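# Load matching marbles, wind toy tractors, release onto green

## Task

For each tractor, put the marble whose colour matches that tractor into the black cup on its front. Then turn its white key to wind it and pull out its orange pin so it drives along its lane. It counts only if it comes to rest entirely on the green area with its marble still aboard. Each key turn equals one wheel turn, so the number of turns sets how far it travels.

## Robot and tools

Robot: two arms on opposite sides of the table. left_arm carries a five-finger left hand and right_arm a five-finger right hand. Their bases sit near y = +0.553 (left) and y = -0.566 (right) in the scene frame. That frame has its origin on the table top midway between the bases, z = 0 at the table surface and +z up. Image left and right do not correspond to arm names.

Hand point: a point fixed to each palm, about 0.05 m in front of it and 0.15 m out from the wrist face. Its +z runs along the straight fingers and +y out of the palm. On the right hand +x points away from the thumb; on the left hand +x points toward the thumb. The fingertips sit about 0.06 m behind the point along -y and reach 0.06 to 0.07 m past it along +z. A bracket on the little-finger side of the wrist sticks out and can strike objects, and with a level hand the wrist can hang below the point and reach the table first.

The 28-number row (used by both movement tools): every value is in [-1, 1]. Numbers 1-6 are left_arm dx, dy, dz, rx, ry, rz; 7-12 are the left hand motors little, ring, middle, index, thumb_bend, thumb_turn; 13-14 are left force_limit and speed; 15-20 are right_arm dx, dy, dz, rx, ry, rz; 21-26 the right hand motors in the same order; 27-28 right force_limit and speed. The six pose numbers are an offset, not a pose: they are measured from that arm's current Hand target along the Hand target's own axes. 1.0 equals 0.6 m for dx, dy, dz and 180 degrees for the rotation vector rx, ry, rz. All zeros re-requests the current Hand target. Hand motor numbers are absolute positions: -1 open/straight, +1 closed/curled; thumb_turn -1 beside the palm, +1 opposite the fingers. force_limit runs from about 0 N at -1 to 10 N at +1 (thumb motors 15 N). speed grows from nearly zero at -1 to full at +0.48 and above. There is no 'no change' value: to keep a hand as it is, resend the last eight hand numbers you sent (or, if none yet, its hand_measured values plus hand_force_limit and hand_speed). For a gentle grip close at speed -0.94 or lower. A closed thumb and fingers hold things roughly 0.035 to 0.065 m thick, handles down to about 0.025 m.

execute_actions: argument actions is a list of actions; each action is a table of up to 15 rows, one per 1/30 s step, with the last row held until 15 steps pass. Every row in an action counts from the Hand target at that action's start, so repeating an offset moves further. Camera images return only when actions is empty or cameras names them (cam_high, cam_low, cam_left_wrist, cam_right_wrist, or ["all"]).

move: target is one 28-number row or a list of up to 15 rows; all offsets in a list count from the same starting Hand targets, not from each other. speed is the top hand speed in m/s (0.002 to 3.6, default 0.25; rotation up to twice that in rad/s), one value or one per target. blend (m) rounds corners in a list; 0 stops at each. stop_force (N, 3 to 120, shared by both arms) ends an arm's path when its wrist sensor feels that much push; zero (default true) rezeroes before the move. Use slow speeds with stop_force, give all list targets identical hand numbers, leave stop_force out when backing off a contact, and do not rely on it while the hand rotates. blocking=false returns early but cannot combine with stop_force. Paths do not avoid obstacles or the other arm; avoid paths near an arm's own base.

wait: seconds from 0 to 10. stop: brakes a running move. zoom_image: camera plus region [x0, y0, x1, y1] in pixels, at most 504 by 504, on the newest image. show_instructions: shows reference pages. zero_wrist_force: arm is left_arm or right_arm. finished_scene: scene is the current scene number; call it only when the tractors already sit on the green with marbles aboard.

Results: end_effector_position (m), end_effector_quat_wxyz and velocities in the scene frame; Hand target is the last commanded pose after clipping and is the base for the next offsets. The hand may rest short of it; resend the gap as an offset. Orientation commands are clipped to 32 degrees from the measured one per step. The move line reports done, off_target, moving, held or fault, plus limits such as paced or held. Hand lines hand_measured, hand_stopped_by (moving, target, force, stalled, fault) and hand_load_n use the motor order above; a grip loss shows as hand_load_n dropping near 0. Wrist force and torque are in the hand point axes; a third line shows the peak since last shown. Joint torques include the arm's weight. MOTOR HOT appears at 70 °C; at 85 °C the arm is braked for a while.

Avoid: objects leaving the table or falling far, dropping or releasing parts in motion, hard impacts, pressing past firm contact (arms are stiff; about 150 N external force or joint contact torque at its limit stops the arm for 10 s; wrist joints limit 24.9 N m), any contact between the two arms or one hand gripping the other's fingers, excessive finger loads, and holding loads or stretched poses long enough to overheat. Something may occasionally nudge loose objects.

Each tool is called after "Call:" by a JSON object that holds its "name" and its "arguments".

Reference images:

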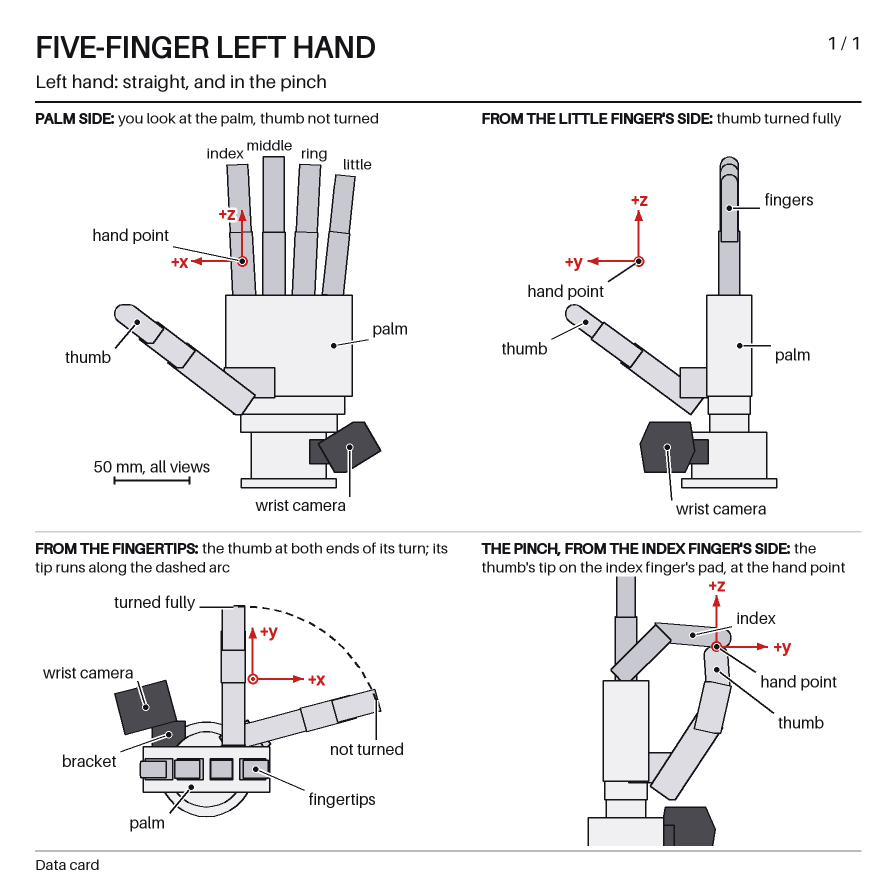

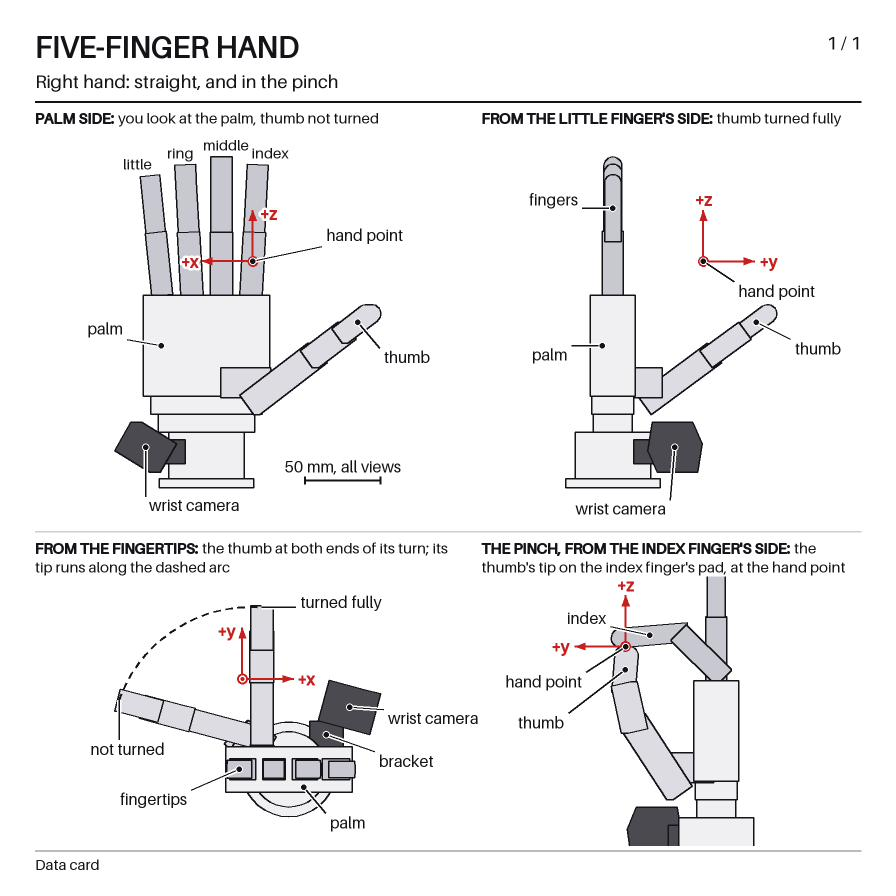

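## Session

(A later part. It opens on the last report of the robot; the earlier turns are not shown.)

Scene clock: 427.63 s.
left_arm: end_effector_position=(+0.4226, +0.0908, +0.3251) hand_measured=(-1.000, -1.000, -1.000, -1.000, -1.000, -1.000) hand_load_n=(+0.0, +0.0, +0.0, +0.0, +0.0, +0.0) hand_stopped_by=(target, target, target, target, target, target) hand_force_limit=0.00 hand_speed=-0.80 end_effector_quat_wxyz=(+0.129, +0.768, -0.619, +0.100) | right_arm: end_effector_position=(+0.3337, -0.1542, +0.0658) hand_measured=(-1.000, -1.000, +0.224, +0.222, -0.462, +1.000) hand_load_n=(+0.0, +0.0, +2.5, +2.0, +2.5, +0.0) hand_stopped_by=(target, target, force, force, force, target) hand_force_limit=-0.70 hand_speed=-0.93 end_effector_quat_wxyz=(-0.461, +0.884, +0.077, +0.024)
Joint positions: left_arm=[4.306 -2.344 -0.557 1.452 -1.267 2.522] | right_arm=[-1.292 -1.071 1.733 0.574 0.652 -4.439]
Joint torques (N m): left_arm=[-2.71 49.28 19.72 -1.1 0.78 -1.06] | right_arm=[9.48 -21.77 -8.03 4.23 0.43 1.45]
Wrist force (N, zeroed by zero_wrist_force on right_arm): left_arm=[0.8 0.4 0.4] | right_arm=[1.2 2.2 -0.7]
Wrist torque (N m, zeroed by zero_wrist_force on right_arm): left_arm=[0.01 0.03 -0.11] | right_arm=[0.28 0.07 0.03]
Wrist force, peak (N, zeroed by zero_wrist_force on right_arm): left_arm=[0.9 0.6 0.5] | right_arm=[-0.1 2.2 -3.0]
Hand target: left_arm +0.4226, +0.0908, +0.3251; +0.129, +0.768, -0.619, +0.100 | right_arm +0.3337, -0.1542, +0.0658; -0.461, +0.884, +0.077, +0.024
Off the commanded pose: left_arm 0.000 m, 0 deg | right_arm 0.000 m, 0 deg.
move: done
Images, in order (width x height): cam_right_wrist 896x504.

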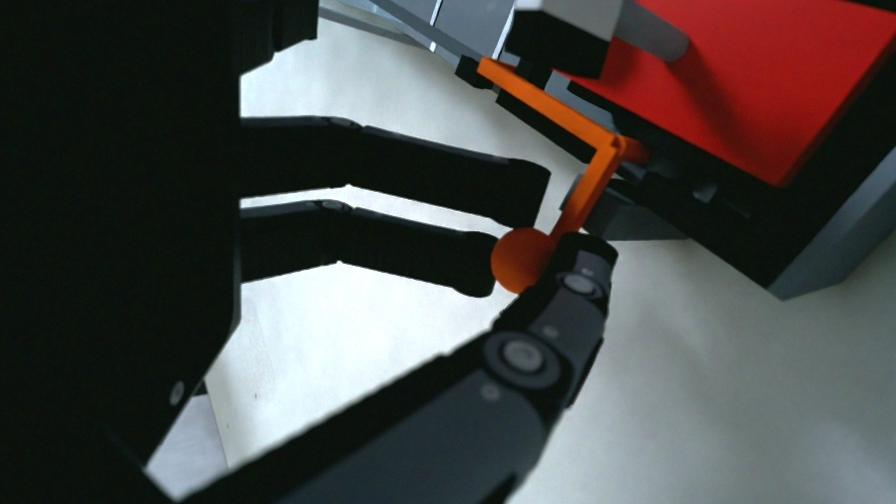

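Call:
{"name": "move", "arguments": {"target": [[0,0,0,0,0,0,-1,-1,-1,-1,-1,-1,0,-0.8,0,0,0,0,0,0,-1,-1,0.30,0.30,-0.19,1,-0.3,-0.95],[0,0,0,0,0,0,-1,-1,-1,-1,-1,-1,0,-0.8,0.00114,-0.00811,-0.00574,0,0,0,-1,-1,0.30,0.30,-0.19,1,-0.3,-0.95]], "speed": 0.02, "cameras": ["cam_right_wrist"]}}

Scene clock: 429.30 s.
left_arm: end_effector_position=(+0.4226, +0.0908, +0.3251) hand_measured=(-1.000, -1.000, -1.000, -1.000, -1.000, -1.000) hand_load_n=(+0.0, +0.0, +0.0, +0.0, -0.5, +0.0) hand_stopped_by=(target, target, target, target, target, target) hand_force_limit=0.00 hand_speed=-0.80 end_effector_quat_wxyz=(+0.129, +0.768, -0.619, +0.100) | right_arm: end_effector_position=(+0.3337, -0.1542, +0.0717) hand_measured=(-1.000, -1.000, +0.232, +0.230, -0.458, +1.000) hand_load_n=(+0.0, -0.5, +0.0, +0.0, +0.0, +0.5) hand_stopped_by=(target, target, force, force, force, target) hand_force_limit=-0.30 hand_speed=-0.95 end_effector_quat_wxyz=(-0.461, +0.884, +0.077, +0.024)
Joint positions: left_arm=[4.306 -2.344 -0.557 1.452 -1.267 2.522] | right_arm=[-1.292 -1.079 1.728 0.587 0.652 -4.439]
Joint torques (N m): left_arm=[-2.81 49.36 19.34 -0.99 0.74 -1.02] | right_arm=[5.99 -46.06 -23.62 3.8 -0.29 1]
Wrist force (N, zeroed by zero_wrist_force on right_arm): left_arm=[0.6 0.4 0.5] | right_arm=[0.0 2.0 -2.7]
Wrist torque (N m, zeroed by zero_wrist_force on right_arm): left_arm=[0.00 0.07 -0.12] | right_arm=[0.26 0.08 0.06]
Wrist force, peak (N, zeroed by zero_wrist_force on right_arm): left_arm=[0.9 0.5 0.7] | right_arm=[3.4 3.0 2.1]
Hand target: left_arm +0.4226, +0.0908, +0.3251; +0.129, +0.768, -0.619, +0.100 | right_arm +0.3337, -0.1542, +0.0718; -0.461, +0.884, +0.077, +0.024
Off the commanded pose: left_arm 0.000 m, 0 deg | right_arm 0.000 m, 0 deg.
move: done
Images, in order (width x height): cam_right_wrist 896x504.

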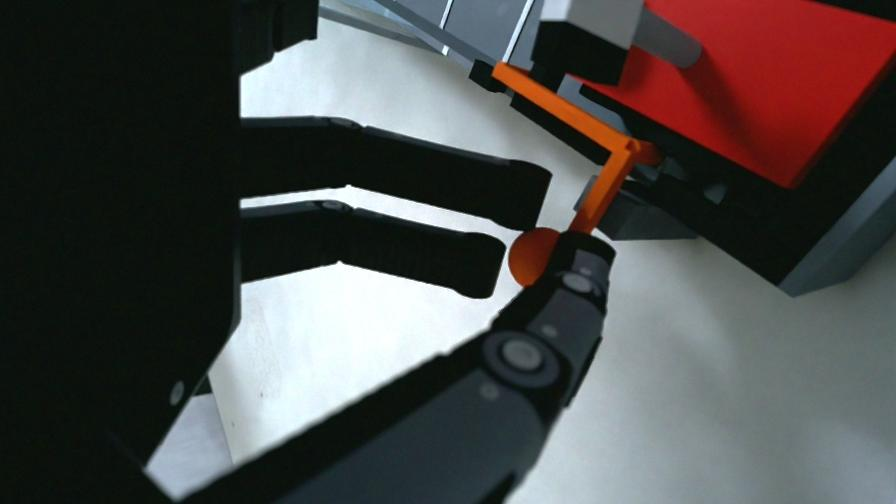

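Call:
{"name": "zoom_image", "arguments": {"camera": "cam_right_wrist", "region": [450, 20, 720, 260]}}

Scaled by 1.867.

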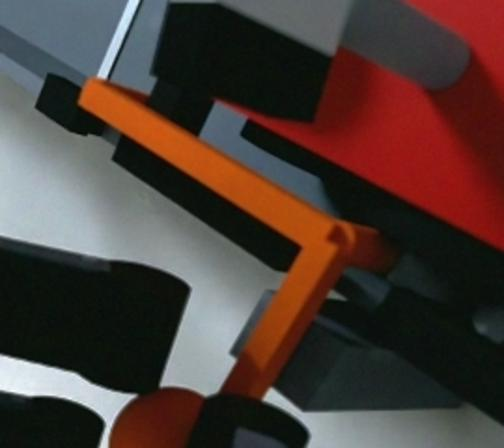

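Call:
{"name": "execute_actions", "arguments": {"actions": [], "cameras": ["cam_left_wrist","cam_high"]}}

Call:
{"name": "zoom_image", "arguments": {"camera": "cam_left_wrist", "region": [470, 120, 590, 240]}}

Call:
{"name": "zoom_image", "arguments": {"camera": "cam_left_wrist", "region": [350, 120, 470, 240]}}

Call:
{"name": "zoom_image", "arguments": {"camera": "cam_high", "region": [320, 265, 400, 335]}}

Scene clock: 430.50 s.
left_arm: end_effector_position=(+0.4226, +0.0908, +0.3251) hand_measured=(-1.000, -1.000, -1.000, -1.000, -1.000, -1.000) hand_load_n=(+0.0, -0.5, +0.0, +0.0, +0.0, +0.0) hand_stopped_by=(target, target, target, target, target, target) hand_force_limit=0.00 hand_speed=-0.80 end_effector_quat_wxyz=(+0.129, +0.768, -0.619, +0.100) | right_arm: end_effector_position=(+0.3337, -0.1542, +0.0718) hand_measured=(-1.000, -1.000, +0.232, +0.230, -0.458, +1.000) hand_load_n=(+0.0, +0.0, +0.0, +0.0, +0.0, +0.0) hand_stopped_by=(target, target, force, force, force, target) hand_force_limit=-0.30 hand_speed=-0.95 end_effector_quat_wxyz=(-0.461, +0.884, +0.077, +0.024)
Joint positions: left_arm=[4.306 -2.344 -0.557 1.452 -1.267 2.522] | right_arm=[-1.292 -1.079 1.728 0.587 0.652 -4.439]
Joint velocities: within noise
Joint torques (N m): left_arm=[-2.61 49.22 19.33 -1.06 0.81 -1.04] | right_arm=[2.8 -46.09 -23.27 3.74 -1.73 -0.8]
Wrist force (N, zeroed by zero_wrist_force on right_arm): left_arm=[0.6 0.5 0.5] | right_arm=[-0.2 1.8 -2.7]
Wrist torque (N m, zeroed by zero_wrist_force on right_arm): left_arm=[0.02 0.06 -0.13] | right_arm=[0.22 0.10 0.04]
Wrist force, peak (N, zeroed by zero_wrist_force on right_arm): left_arm=[1.0 0.6 0.4] | right_arm=[0.1 2.1 -2.9]
Hand target: left_arm +0.4226, +0.0908, +0.3251; +0.129, +0.768, -0.619, +0.100 | right_arm +0.3337, -0.1542, +0.0718; -0.461, +0.884, +0.077, +0.024
Off the commanded pose: left_arm 0.000 m, 0 deg | right_arm 0.000 m, 0 deg.
Images, in order (width x height): cam_high 896x504, cam_left_wrist 896x504.

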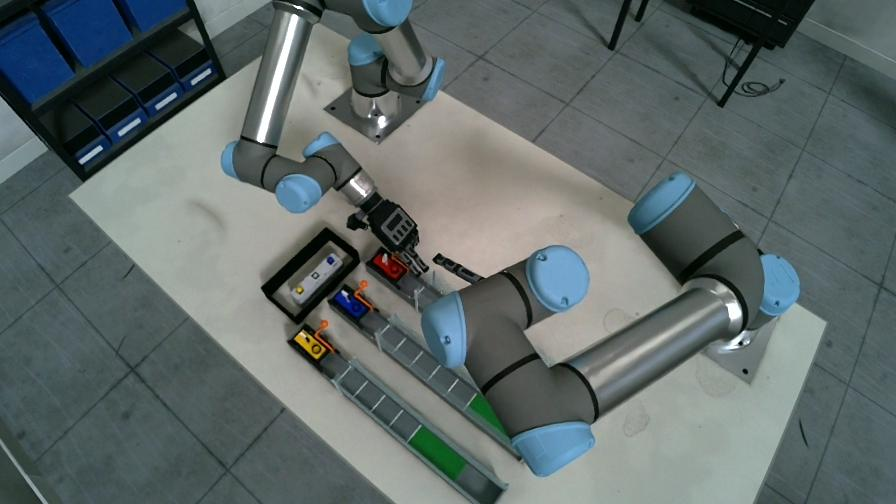

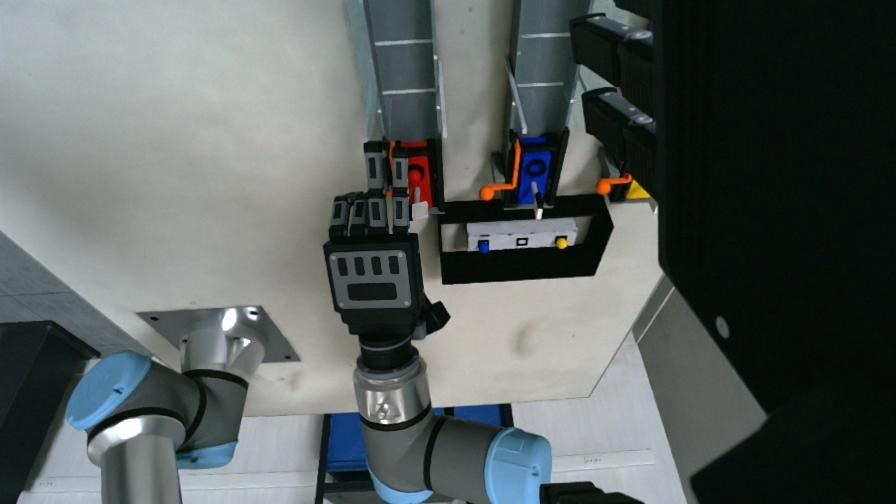

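Scaled by 4.200.

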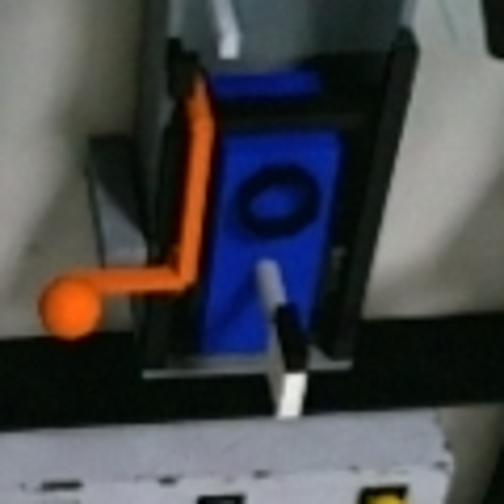

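Scaled by 4.200.

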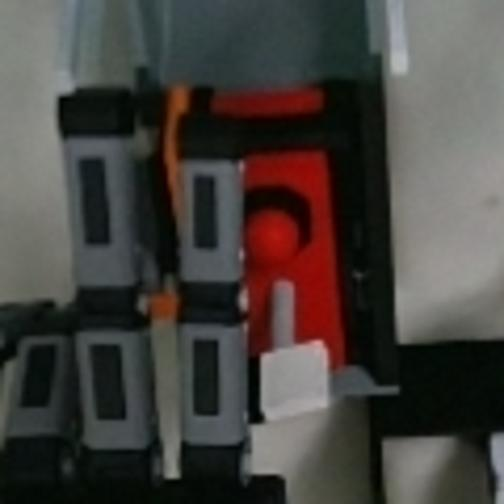

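Scaled by 6.300.

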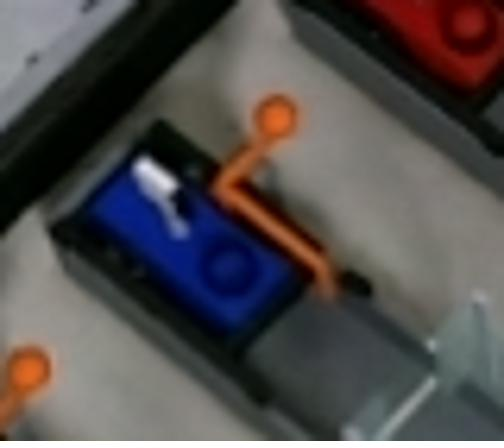

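Call:
{"name": "zoom_image", "arguments": {"camera": "cam_left_wrist", "region": [500, 115, 570, 165]}}

Call:
{"name": "zoom_image", "arguments": {"camera": "cam_high", "region": [335, 275, 395, 325]}}

Call:
{"name": "zoom_image", "arguments": {"camera": "cam_high", "region": [295, 315, 355, 365]}}

Scaled by 7.200.

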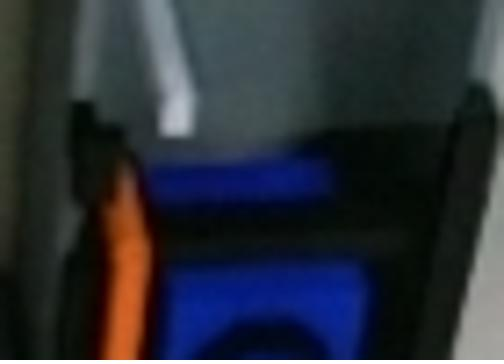

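Scaled by 8.400.

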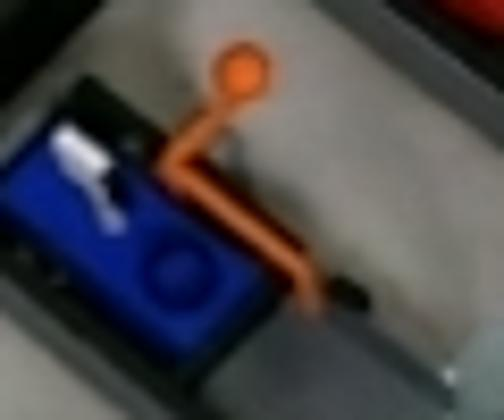

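Scaled by 8.400.

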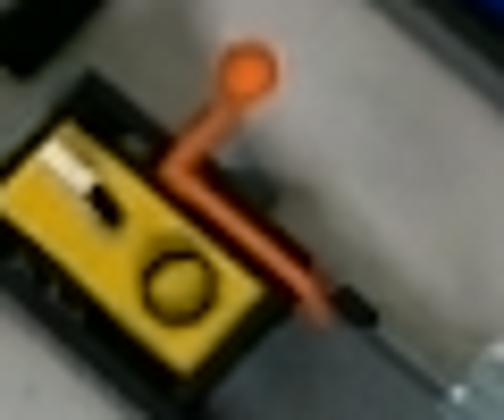

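Call:
{"name": "move", "arguments": {"target": [[0,0,0,0,0,0,-1,-1,-1,-1,-1,-1,0,-0.8,0,0,0,0,0,0,-1,-1,0.10,0.14,-0.65,1,-0.7,-0.7],[0,0,0,0,0,0,-1,-1,-1,-1,-1,-1,0,-0.8,-0.0019,0.01352,0.00957,0,0,0,-1,-1,0.10,0.14,-0.65,1,-0.7,-0.7]], "speed": 0.02, "cameras": ["cam_right_wrist"]}}

Scene clock: 435.20 s.
left_arm: end_effector_position=(+0.4226, +0.0908, +0.3251) hand_measured=(-1.000, -1.000, -1.000, -1.000, -1.000, -1.000) hand_load_n=(+0.0, +0.0, +0.0, +0.0, +0.0, -0.5) hand_stopped_by=(target, target, target, target, target, target) hand_force_limit=0.00 hand_speed=-0.80 end_effector_quat_wxyz=(+0.129, +0.768, -0.619, +0.100) | right_arm: end_effector_position=(+0.3337, -0.1542, +0.0618) hand_measured=(-1.000, -1.000, +0.100, +0.140, -0.650, +1.000) hand_load_n=(+0.0, +0.0, +0.0, +0.0, +0.0, +0.0) hand_stopped_by=(target, target, target, target, target, target) hand_force_limit=-0.70 hand_speed=-0.70 end_effector_quat_wxyz=(-0.461, +0.884, +0.077, +0.024)
Joint positions: left_arm=[4.306 -2.344 -0.557 1.452 -1.267 2.522] | right_arm=[-1.292 -1.065 1.736 0.565 0.652 -4.439]
Joint torques (N m): left_arm=[-2.73 49.61 18.97 -0.86 0.84 -1.09] | right_arm=[-2.08 -21.13 -7.91 0.16 -2.56 0.44]
Wrist force (N, zeroed by zero_wrist_force on right_arm): left_arm=[0.8 0.3 0.4] | right_arm=[-0.2 2.1 -3.0]
Wrist torque (N m, zeroed by zero_wrist_force on right_arm): left_arm=[-0.02 0.03 -0.12] | right_arm=[0.27 0.08 0.07]
Wrist force, peak (N, zeroed by zero_wrist_force on right_arm): left_arm=[1.0 0.5 0.6] | right_arm=[-0.3 2.2 -3.1]
Hand target: left_arm +0.4226, +0.0908, +0.3251; +0.129, +0.768, -0.619, +0.100 | right_arm +0.3337, -0.1542, +0.0618; -0.461, +0.884, +0.077, +0.024
Off the commanded pose: left_arm 0.000 m, 0 deg | right_arm 0.000 m, 0 deg.
move: done
Images, in order (width x height): cam_right_wrist 896x504.

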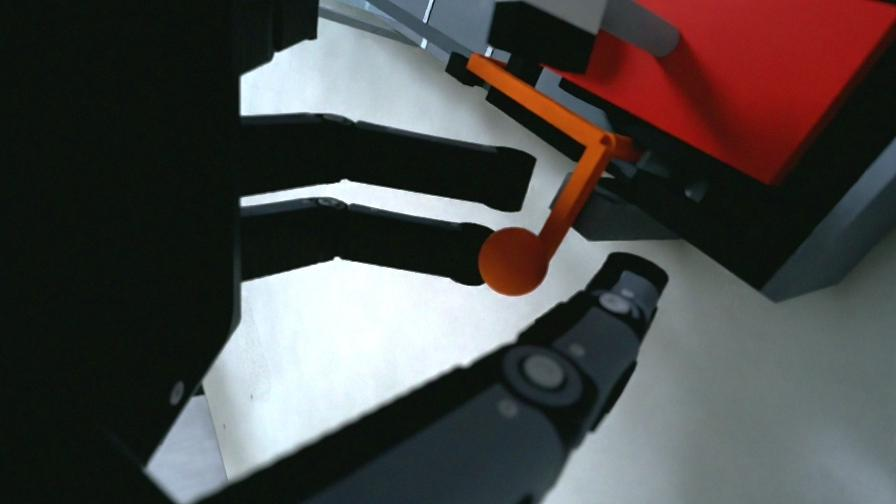

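Call:
{"name": "zoom_image", "arguments": {"camera": "cam_right_wrist", "region": [540, 90, 700, 250]}}

Call:
{"name": "zoom_image", "arguments": {"camera": "cam_right_wrist", "region": [430, 20, 590, 140]}}

Scaled by 3.150.

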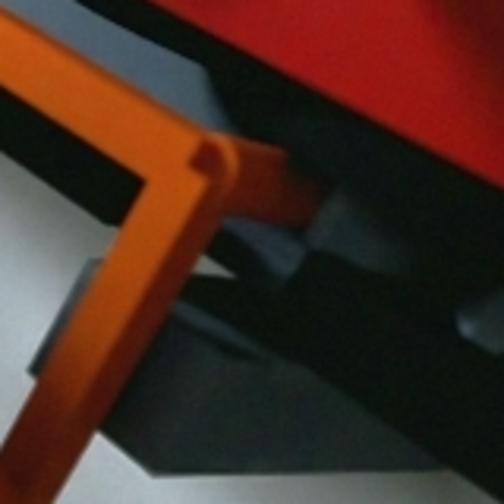

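Scaled by 3.150.

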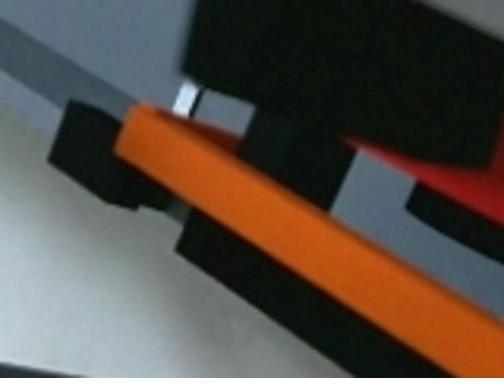

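Call:
{"name": "move", "arguments": {"target": [0,0,0,0,0,0,-1,-1,-1,-1,-1,-1,0,-0.8,0,0,0,0,0,0,-1,-1,0.25,0.35,-0.2,1,-0.7,-0.93], "cameras": ["cam_right_wrist"]}}

Scene clock: 438.20 s.
left_arm: end_effector_position=(+0.4226, +0.0908, +0.3251) hand_measured=(-1.000, -1.000, -1.000, -1.000, -1.000, -1.000) hand_load_n=(+0.0, +0.0, +0.0, +0.0, +0.0, +0.0) hand_stopped_by=(target, target, target, target, target, target) hand_force_limit=0.00 hand_speed=-0.80 end_effector_quat_wxyz=(+0.129, +0.768, -0.619, +0.100) | right_arm: end_effector_position=(+0.3337, -0.1541, +0.0617) hand_measured=(-1.000, -1.000, +0.230, +0.224, -0.448, +1.000) hand_load_n=(+0.0, +0.0, +2.0, +2.0, +2.5, +0.0) hand_stopped_by=(target, target, force, force, force, target) hand_force_limit=-0.70 hand_speed=-0.93 end_effector_quat_wxyz=(-0.461, +0.884, +0.077, +0.024)
Joint positions: left_arm=[4.306 -2.344 -0.557 1.452 -1.267 2.522] | right_arm=[-1.292 -1.065 1.736 0.565 0.652 -4.439]
Joint torques (N m): left_arm=[-2.04 49.53 19.13 -1.04 0.83 -1.11] | right_arm=[8.57 -22.58 -7.43 3.99 -0.48 1.29]
Wrist force (N, zeroed by zero_wrist_force on right_arm): left_arm=[0.8 0.7 0.3] | right_arm=[0.7 2.9 -0.6]
Wrist torque (N m, zeroed by zero_wrist_force on right_arm): left_arm=[0.05 0.02 -0.12] | right_arm=[0.32 0.05 0.07]
Wrist force, peak (N, zeroed by zero_wrist_force on right_arm): left_arm=[1.0 0.6 0.6] | right_arm=[-0.3 2.2 -3.0]
Hand target: left_arm +0.4226, +0.0908, +0.3251; +0.129, +0.768, -0.619, +0.100 | right_arm +0.3337, -0.1542, +0.0618; -0.461, +0.884, +0.077, +0.024
Off the commanded pose: left_arm 0.000 m, 0 deg | right_arm 0.000 m, 0 deg.
move: done
Images, in order (width x height): cam_right_wrist 896x504.

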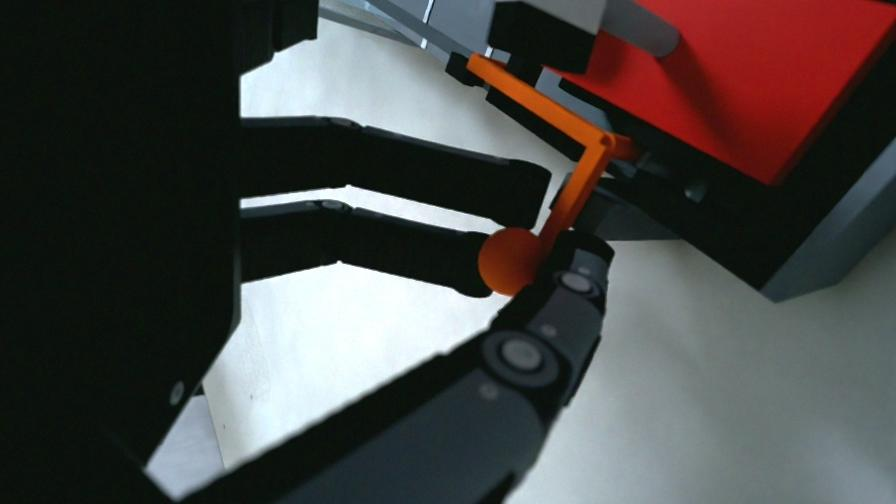

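Call:
{"name": "move", "arguments": {"target": [0,0,0,0,0,0,-1,-1,-1,-1,-1,-1,0,-0.8,0,0,0,0,0,0,-1,-1,0.32,0.32,-0.19,1,-0.1,-0.95]}}

Call:
{"name": "move", "arguments": {"target": [0,0,0,0,0,0,-1,-1,-1,-1,-1,-1,0,-0.8,0.00057,-0.00405,-0.00287,0,0,0,-1,-1,0.32,0.32,-0.19,1,-0.1,-0.95], "speed": 0.01, "cameras": ["cam_right_wrist"]}}

Scene clock: 439.07 s.
left_arm: end_effector_position=(+0.4226, +0.0908, +0.3251) hand_measured=(-1.000, -1.000, -1.000, -1.000, -1.000, -1.000) hand_load_n=(-0.5, +0.0, +0.0, +0.0, +0.0, +0.0) hand_stopped_by=(target, target, target, target, target, target) hand_force_limit=0.00 hand_speed=-0.80 end_effector_quat_wxyz=(+0.129, +0.768, -0.619, +0.100) | right_arm: end_effector_position=(+0.3337, -0.1541, +0.0618) hand_measured=(-1.000, -1.000, +0.242, +0.232, -0.440, +1.000) hand_load_n=(+0.0, +0.0, +5.5, +5.0, +6.5, +0.5) hand_stopped_by=(target, target, force, force, force, target) hand_force_limit=-0.10 hand_speed=-0.95 end_effector_quat_wxyz=(-0.461, +0.884, +0.077, +0.024)
Joint positions: left_arm=[4.306 -2.344 -0.557 1.452 -1.267 2.522] | right_arm=[-1.292 -1.065 1.736 0.565 0.652 -4.439]
Joint torques (N m): left_arm=[-1.89 49.53 19.01 -1 0.83 -1.14] | right_arm=[8.77 -23.02 -8.34 3.97 -0.09 1.33]
Wrist force (N, zeroed by zero_wrist_force on right_arm): left_arm=[0.7 0.4 0.6] | right_arm=[2.5 3.2 2.1]
Wrist torque (N m, zeroed by zero_wrist_force on right_arm): left_arm=[0.00 0.06 -0.12] | right_arm=[0.31 -0.01 0.06]
Wrist force, peak (N, zeroed by zero_wrist_force on right_arm): left_arm=[1.1 0.7 0.5] | right_arm=[2.4 3.6 2.6]
Hand target: left_arm +0.4226, +0.0908, +0.3251; +0.129, +0.768, -0.619, +0.100 | right_arm +0.3337, -0.1542, +0.0618; -0.461, +0.884, +0.077, +0.024
Off the commanded pose: left_arm 0.000 m, 0 deg | right_arm 0.000 m, 0 deg.
move: done

Scene clock: 439.77 s.
left_arm: end_effector_position=(+0.4226, +0.0908, +0.3251) hand_measured=(-1.000, -1.000, -1.000, -1.000, -1.000, -1.000) hand_load_n=(+0.0, +0.0, +0.0, +0.0, +0.0, +0.0) hand_stopped_by=(target, target, target, target, target, target) hand_force_limit=0.00 hand_speed=-0.80 end_effector_quat_wxyz=(+0.129, +0.768, -0.619, +0.100) | right_arm: end_effector_position=(+0.3337, -0.1542, +0.0647) hand_measured=(-1.000, -1.000, +0.242, +0.232, -0.440, +1.000) hand_load_n=(+0.0, +0.0, +5.5, +5.0, +6.5, +0.0) hand_stopped_by=(target, target, force, force, force, target) hand_force_limit=-0.10 hand_speed=-0.95 end_effector_quat_wxyz=(-0.461, +0.884, +0.077, +0.024)
Joint positions: left_arm=[4.306 -2.344 -0.557 1.452 -1.267 2.522] | right_arm=[-1.292 -1.069 1.734 0.571 0.652 -4.439]
Joint torques (N m): left_arm=[-2.38 49.39 19.04 -0.93 0.88 -1.04] | right_arm=[7.35 -48.6 -21.67 4.7 0.26 1.27]
Wrist force (N, zeroed by zero_wrist_force on right_arm): left_arm=[0.7 0.6 0.6] | right_arm=[3.0 3.7 2.5]
Wrist torque (N m, zeroed by zero_wrist_force on right_arm): left_arm=[0.02 0.06 -0.13] | right_arm=[0.34 -0.01 0.06]
Wrist force, peak (N, zeroed by zero_wrist_force on right_arm): left_arm=[1.0 0.4 0.7] | right_arm=[4.4 3.8 2.9]
Hand target: left_arm +0.4226, +0.0908, +0.3251; +0.129, +0.768, -0.619, +0.100 | right_arm +0.3337, -0.1542, +0.0647; -0.461, +0.884, +0.077, +0.024
Off the commanded pose: left_arm 0.000 m, 0 deg | right_arm 0.000 m, 0 deg.
move: done
Images, in order (width x height): cam_right_wrist 896x504.

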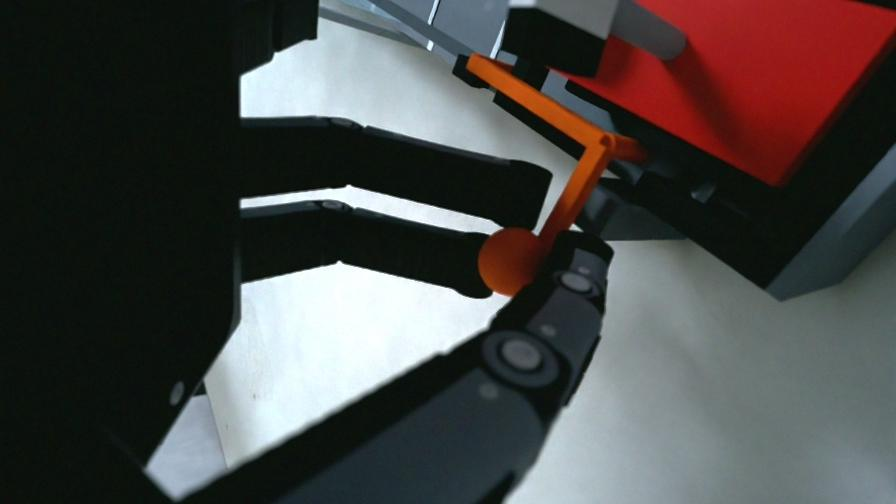

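Call:
{"name": "move", "arguments": {"target": [0,0,0,0,0,0,-1,-1,-1,-1,-1,-1,0,-0.8,0.0152,-0.1081,-0.0765,0,0,0,-1,-1,0.32,0.32,-0.19,1,-0.1,-0.95], "speed": 0.04, "cameras": ["cam_left_wrist","cam_right_wrist","cam_high"]}}

Scene clock: 442.67 s.
left_arm: end_effector_position=(+0.4226, +0.0908, +0.3251) hand_measured=(-1.000, -1.000, -1.000, -1.000, -1.000, -1.000) hand_load_n=(+0.0, +0.0, +0.0, +0.0, +0.0, +0.0) hand_stopped_by=(target, target, target, target, target, target) hand_force_limit=0.00 hand_speed=-0.80 end_effector_quat_wxyz=(+0.129, +0.768, -0.619, +0.100) | right_arm: end_effector_position=(+0.3337, -0.1542, +0.1447) hand_measured=(-1.000, -1.000, +0.242, +0.232, -0.438, +1.000) hand_load_n=(+0.0, +0.0, +0.0, +0.0, +0.0, -0.5) hand_stopped_by=(target, target, force, force, force, target) hand_force_limit=-0.10 hand_speed=-0.95 end_effector_quat_wxyz=(-0.461, +0.884, +0.077, +0.024)
Joint positions: left_arm=[4.306 -2.344 -0.557 1.452 -1.267 2.522] | right_arm=[-1.292 -1.172 1.651 0.757 0.652 -4.439]
Joint torques (N m): left_arm=[-2.6 49.55 18.71 -0.95 0.94 -1.03] | right_arm=[-8.39 -45.5 -24.94 3.77 -2.94 -1.25]
Wrist force (N, zeroed by zero_wrist_force on right_arm): left_arm=[0.7 0.7 0.6] | right_arm=[-0.4 2.0 -2.6]
Wrist torque (N m, zeroed by zero_wrist_force on right_arm): left_arm=[0.05 0.04 -0.14] | right_arm=[0.23 0.10 0.10]
Wrist force, peak (N, zeroed by zero_wrist_force on right_arm): left_arm=[1.1 0.5 0.5] | right_arm=[3.4 6.9 4.4]
Hand target: left_arm +0.4226, +0.0908, +0.3251; +0.129, +0.768, -0.619, +0.100 | right_arm +0.3337, -0.1542, +0.1447; -0.461, +0.884, +0.077, +0.024
Off the commanded pose: left_arm 0.000 m, 0 deg | right_arm 0.000 m, 0 deg.
move: done
Images, in order (width x height): cam_high 896x504, cam_left_wrist 896x504, cam_right_wrist 896x504.

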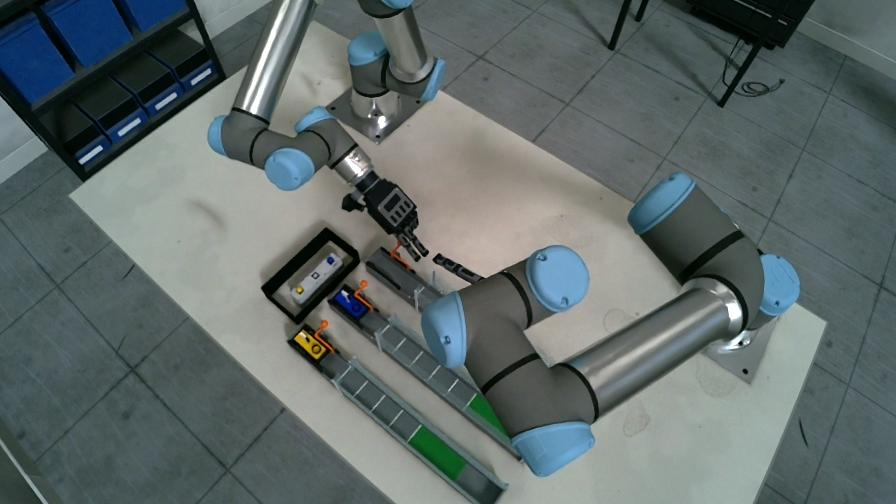

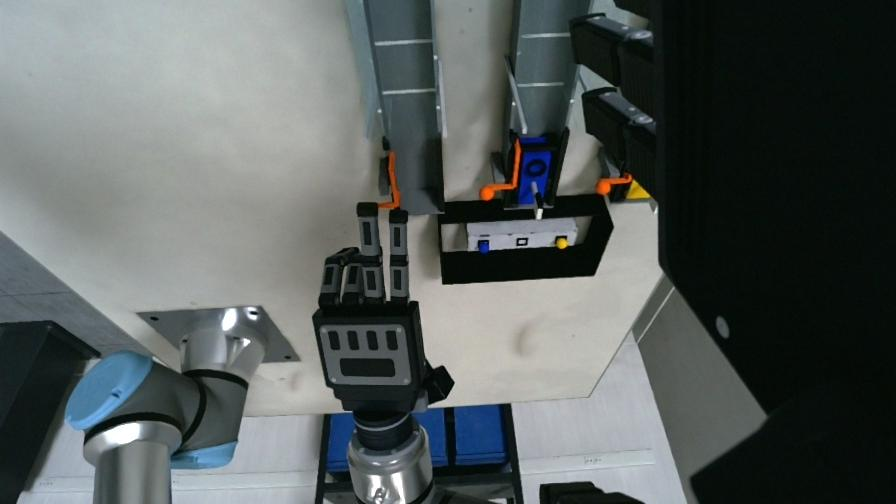

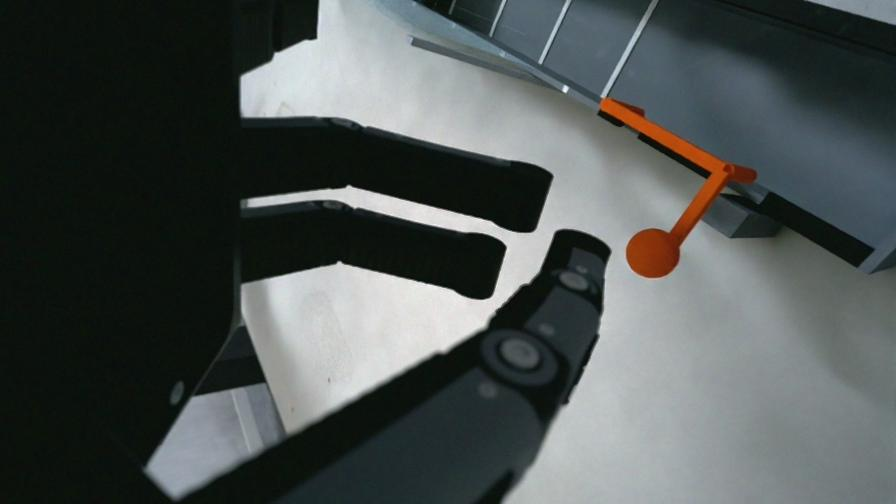

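Call:
{"name": "execute_actions", "arguments": {"actions": [], "cameras": ["cam_low","cam_high"]}}

Call:
{"name": "zoom_image", "arguments": {"camera": "cam_low", "region": [340, 150, 800, 300]}}

Call:
{"name": "zoom_image", "arguments": {"camera": "cam_high", "region": [350, 220, 560, 430]}}

Scene clock: 443.07 s.
left_arm: end_effector_position=(+0.4226, +0.0908, +0.3251) hand_measured=(-1.000, -1.000, -1.000, -1.000, -1.000, -1.000) hand_load_n=(+0.0, +0.0, +0.0, +0.0, +0.0, +0.0) hand_stopped_by=(target, target, target, target, target, target) hand_force_limit=0.00 hand_speed=-0.80 end_effector_quat_wxyz=(+0.129, +0.768, -0.619, +0.100) | right_arm: end_effector_position=(+0.3337, -0.1542, +0.1447) hand_measured=(-1.000, -1.000, +0.242, +0.232, -0.438, +1.000) hand_load_n=(+0.0, +0.0, +0.0, +0.0, +0.0, +0.0) hand_stopped_by=(target, target, force, force, force, target) hand_force_limit=-0.10 hand_speed=-0.95 end_effector_quat_wxyz=(-0.461, +0.884, +0.077, +0.024)
Joint positions: left_arm=[4.306 -2.344 -0.557 1.452 -1.267 2.522] | right_arm=[-1.292 -1.172 1.651 0.757 0.652 -4.439]
Joint velocities: within noise
Joint torques (N m): left_arm=[-1.83 49.69 18.86 -0.94 0.83 -1.06] | right_arm=[-8.17 -44.69 -24.88 3.81 -3.1 -1.39]
Wrist force (N, zeroed by zero_wrist_force on right_arm): left_arm=[0.8 0.5 0.3] | right_arm=[-0.3 2.0 -2.7]
Wrist torque (N m, zeroed by zero_wrist_force on right_arm): left_arm=[0.03 0.02 -0.12] | right_arm=[0.24 0.09 0.11]
Wrist force, peak (N, zeroed by zero_wrist_force on right_arm): left_arm=[1.0 0.6 0.3] | right_arm=[-0.4 2.0 -3.0]
Hand target: left_arm +0.4226, +0.0908, +0.3251; +0.129, +0.768, -0.619, +0.100 | right_arm +0.3337, -0.1542, +0.1447; -0.461, +0.884, +0.077, +0.024
Off the commanded pose: left_arm 0.000 m, 0 deg | right_arm 0.000 m, 0 deg.
Images, in order (width x height): cam_high 896x504, cam_low 896x504.

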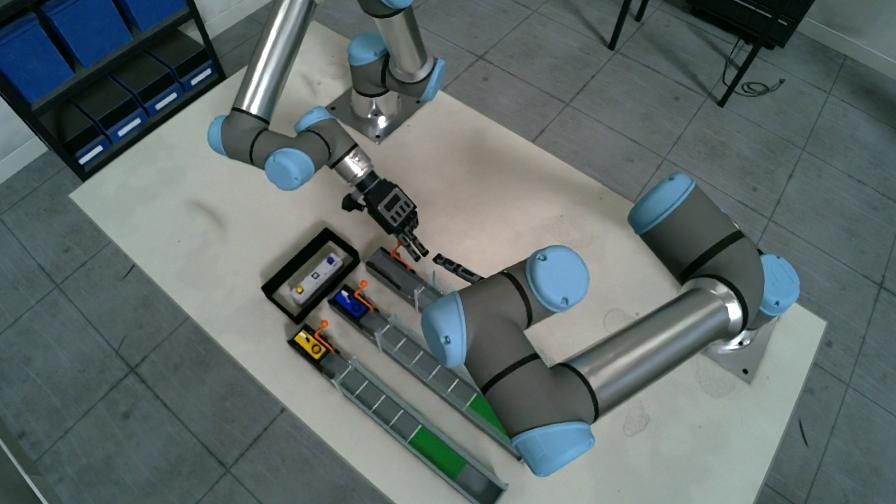

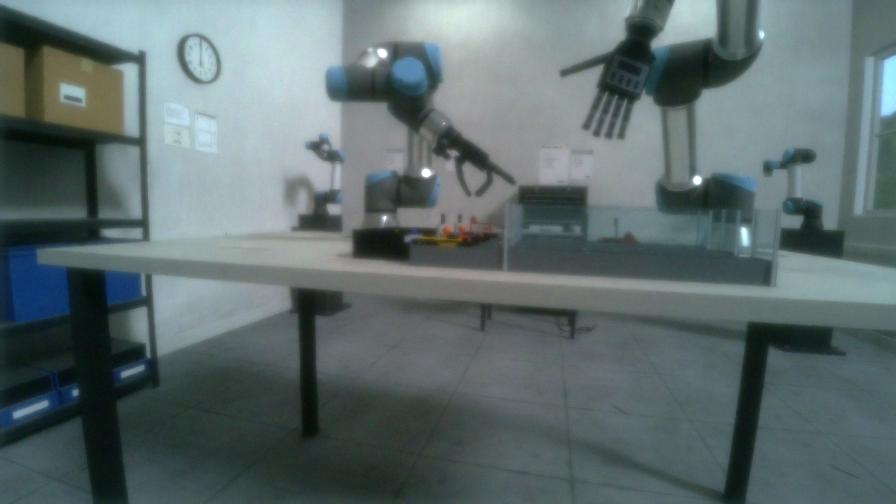

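Scaled by 1.096.

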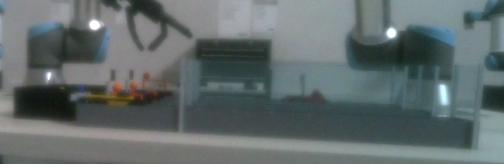

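Scaled by 2.400.

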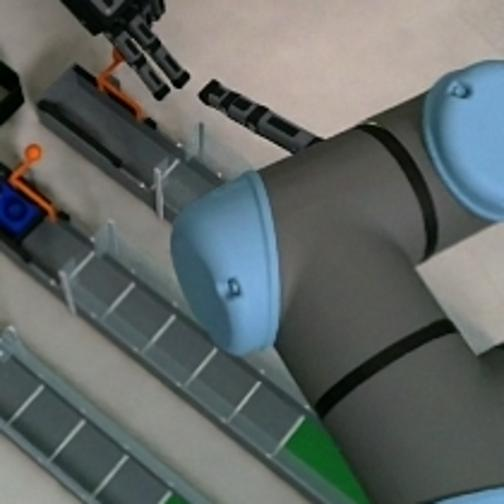

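Call:
{"name": "move", "arguments": {"target": [-0.2138,0.4152,-0.2138,0,0,0,-1,-1,-1,-1,-1,-1,0,-0.8,0,0,0,0,0,0,-1,-1,0.32,0.32,-0.19,1,-0.1,-0.95], "speed": 0.25, "cameras": ["all"]}}

Scene clock: 445.67 s.
left_arm: end_effector_position=(+0.1526, +0.2007, +0.4249) hand_measured=(-1.000, -1.000, -1.000, -1.000, -1.000, -1.000) hand_load_n=(+0.0, +0.0, +0.0, +0.0, +0.0, +0.0) hand_stopped_by=(target, target, target, target, target, target) hand_force_limit=0.00 hand_speed=-0.80 end_effector_quat_wxyz=(+0.129, +0.768, -0.619, +0.100) | right_arm: end_effector_position=(+0.3337, -0.1542, +0.1447) hand_measured=(-1.000, -1.000, +0.242, +0.232, -0.438, +1.000) hand_load_n=(+0.0, +0.0, +0.0, +0.0, +0.0, +0.0) hand_stopped_by=(target, target, force, force, force, target) hand_force_limit=-0.10 hand_speed=-0.95 end_effector_quat_wxyz=(-0.461, +0.884, +0.077, +0.024)
Joint positions: left_arm=[4.305 -1.573 -1.383 1.507 -1.267 2.522] | right_arm=[-1.292 -1.172 1.651 0.757 0.652 -4.439]
Joint torques (N m): left_arm=[13.37 26.83 8.34 -3.56 3.11 1.45] | right_arm=[-8.74 -43.65 -24.53 3.63 -2.63 -1.29]
Wrist force (N, zeroed by zero_wrist_force on right_arm): left_arm=[0.7 0.4 0.6] | right_arm=[-0.3 2.0 -2.8]
Wrist torque (N m, zeroed by zero_wrist_force on right_arm): left_arm=[0.00 0.05 -0.15] | right_arm=[0.23 0.10 0.10]
Wrist force, peak (N, zeroed by zero_wrist_force on right_arm): left_arm=[1.2 -0.7 0.9] | right_arm=[-0.4 2.2 -2.9]
Hand target: left_arm +0.1525, +0.2007, +0.4249; +0.129, +0.768, -0.619, +0.100 | right_arm +0.3337, -0.1542, +0.1447; -0.461, +0.884, +0.077, +0.024
Off the commanded pose: left_arm 0.000 m, 0 deg | right_arm 0.000 m, 0 deg.
move: done

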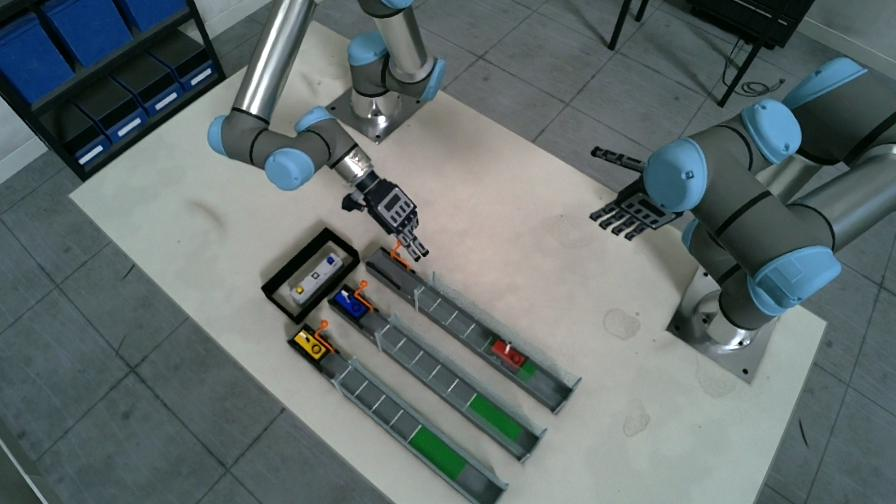

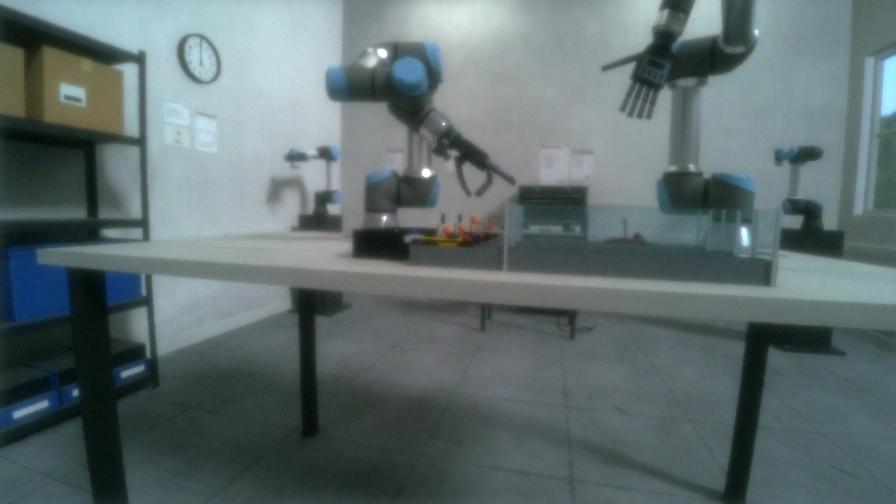

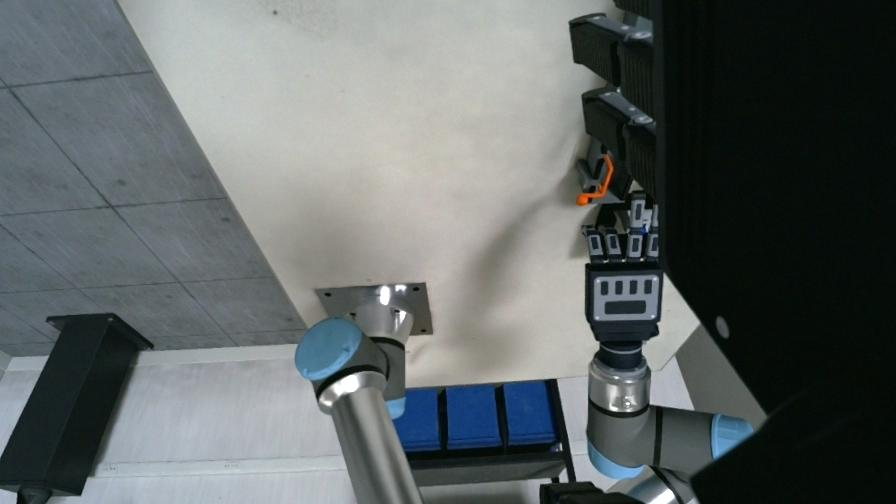

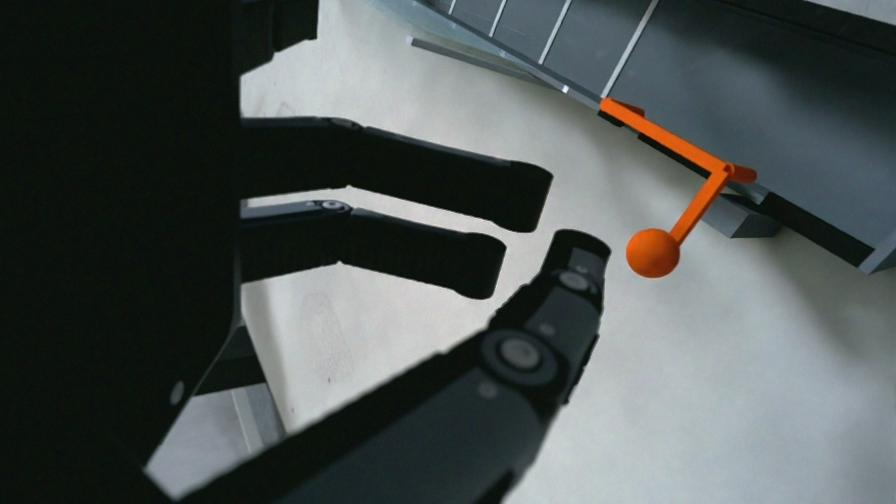

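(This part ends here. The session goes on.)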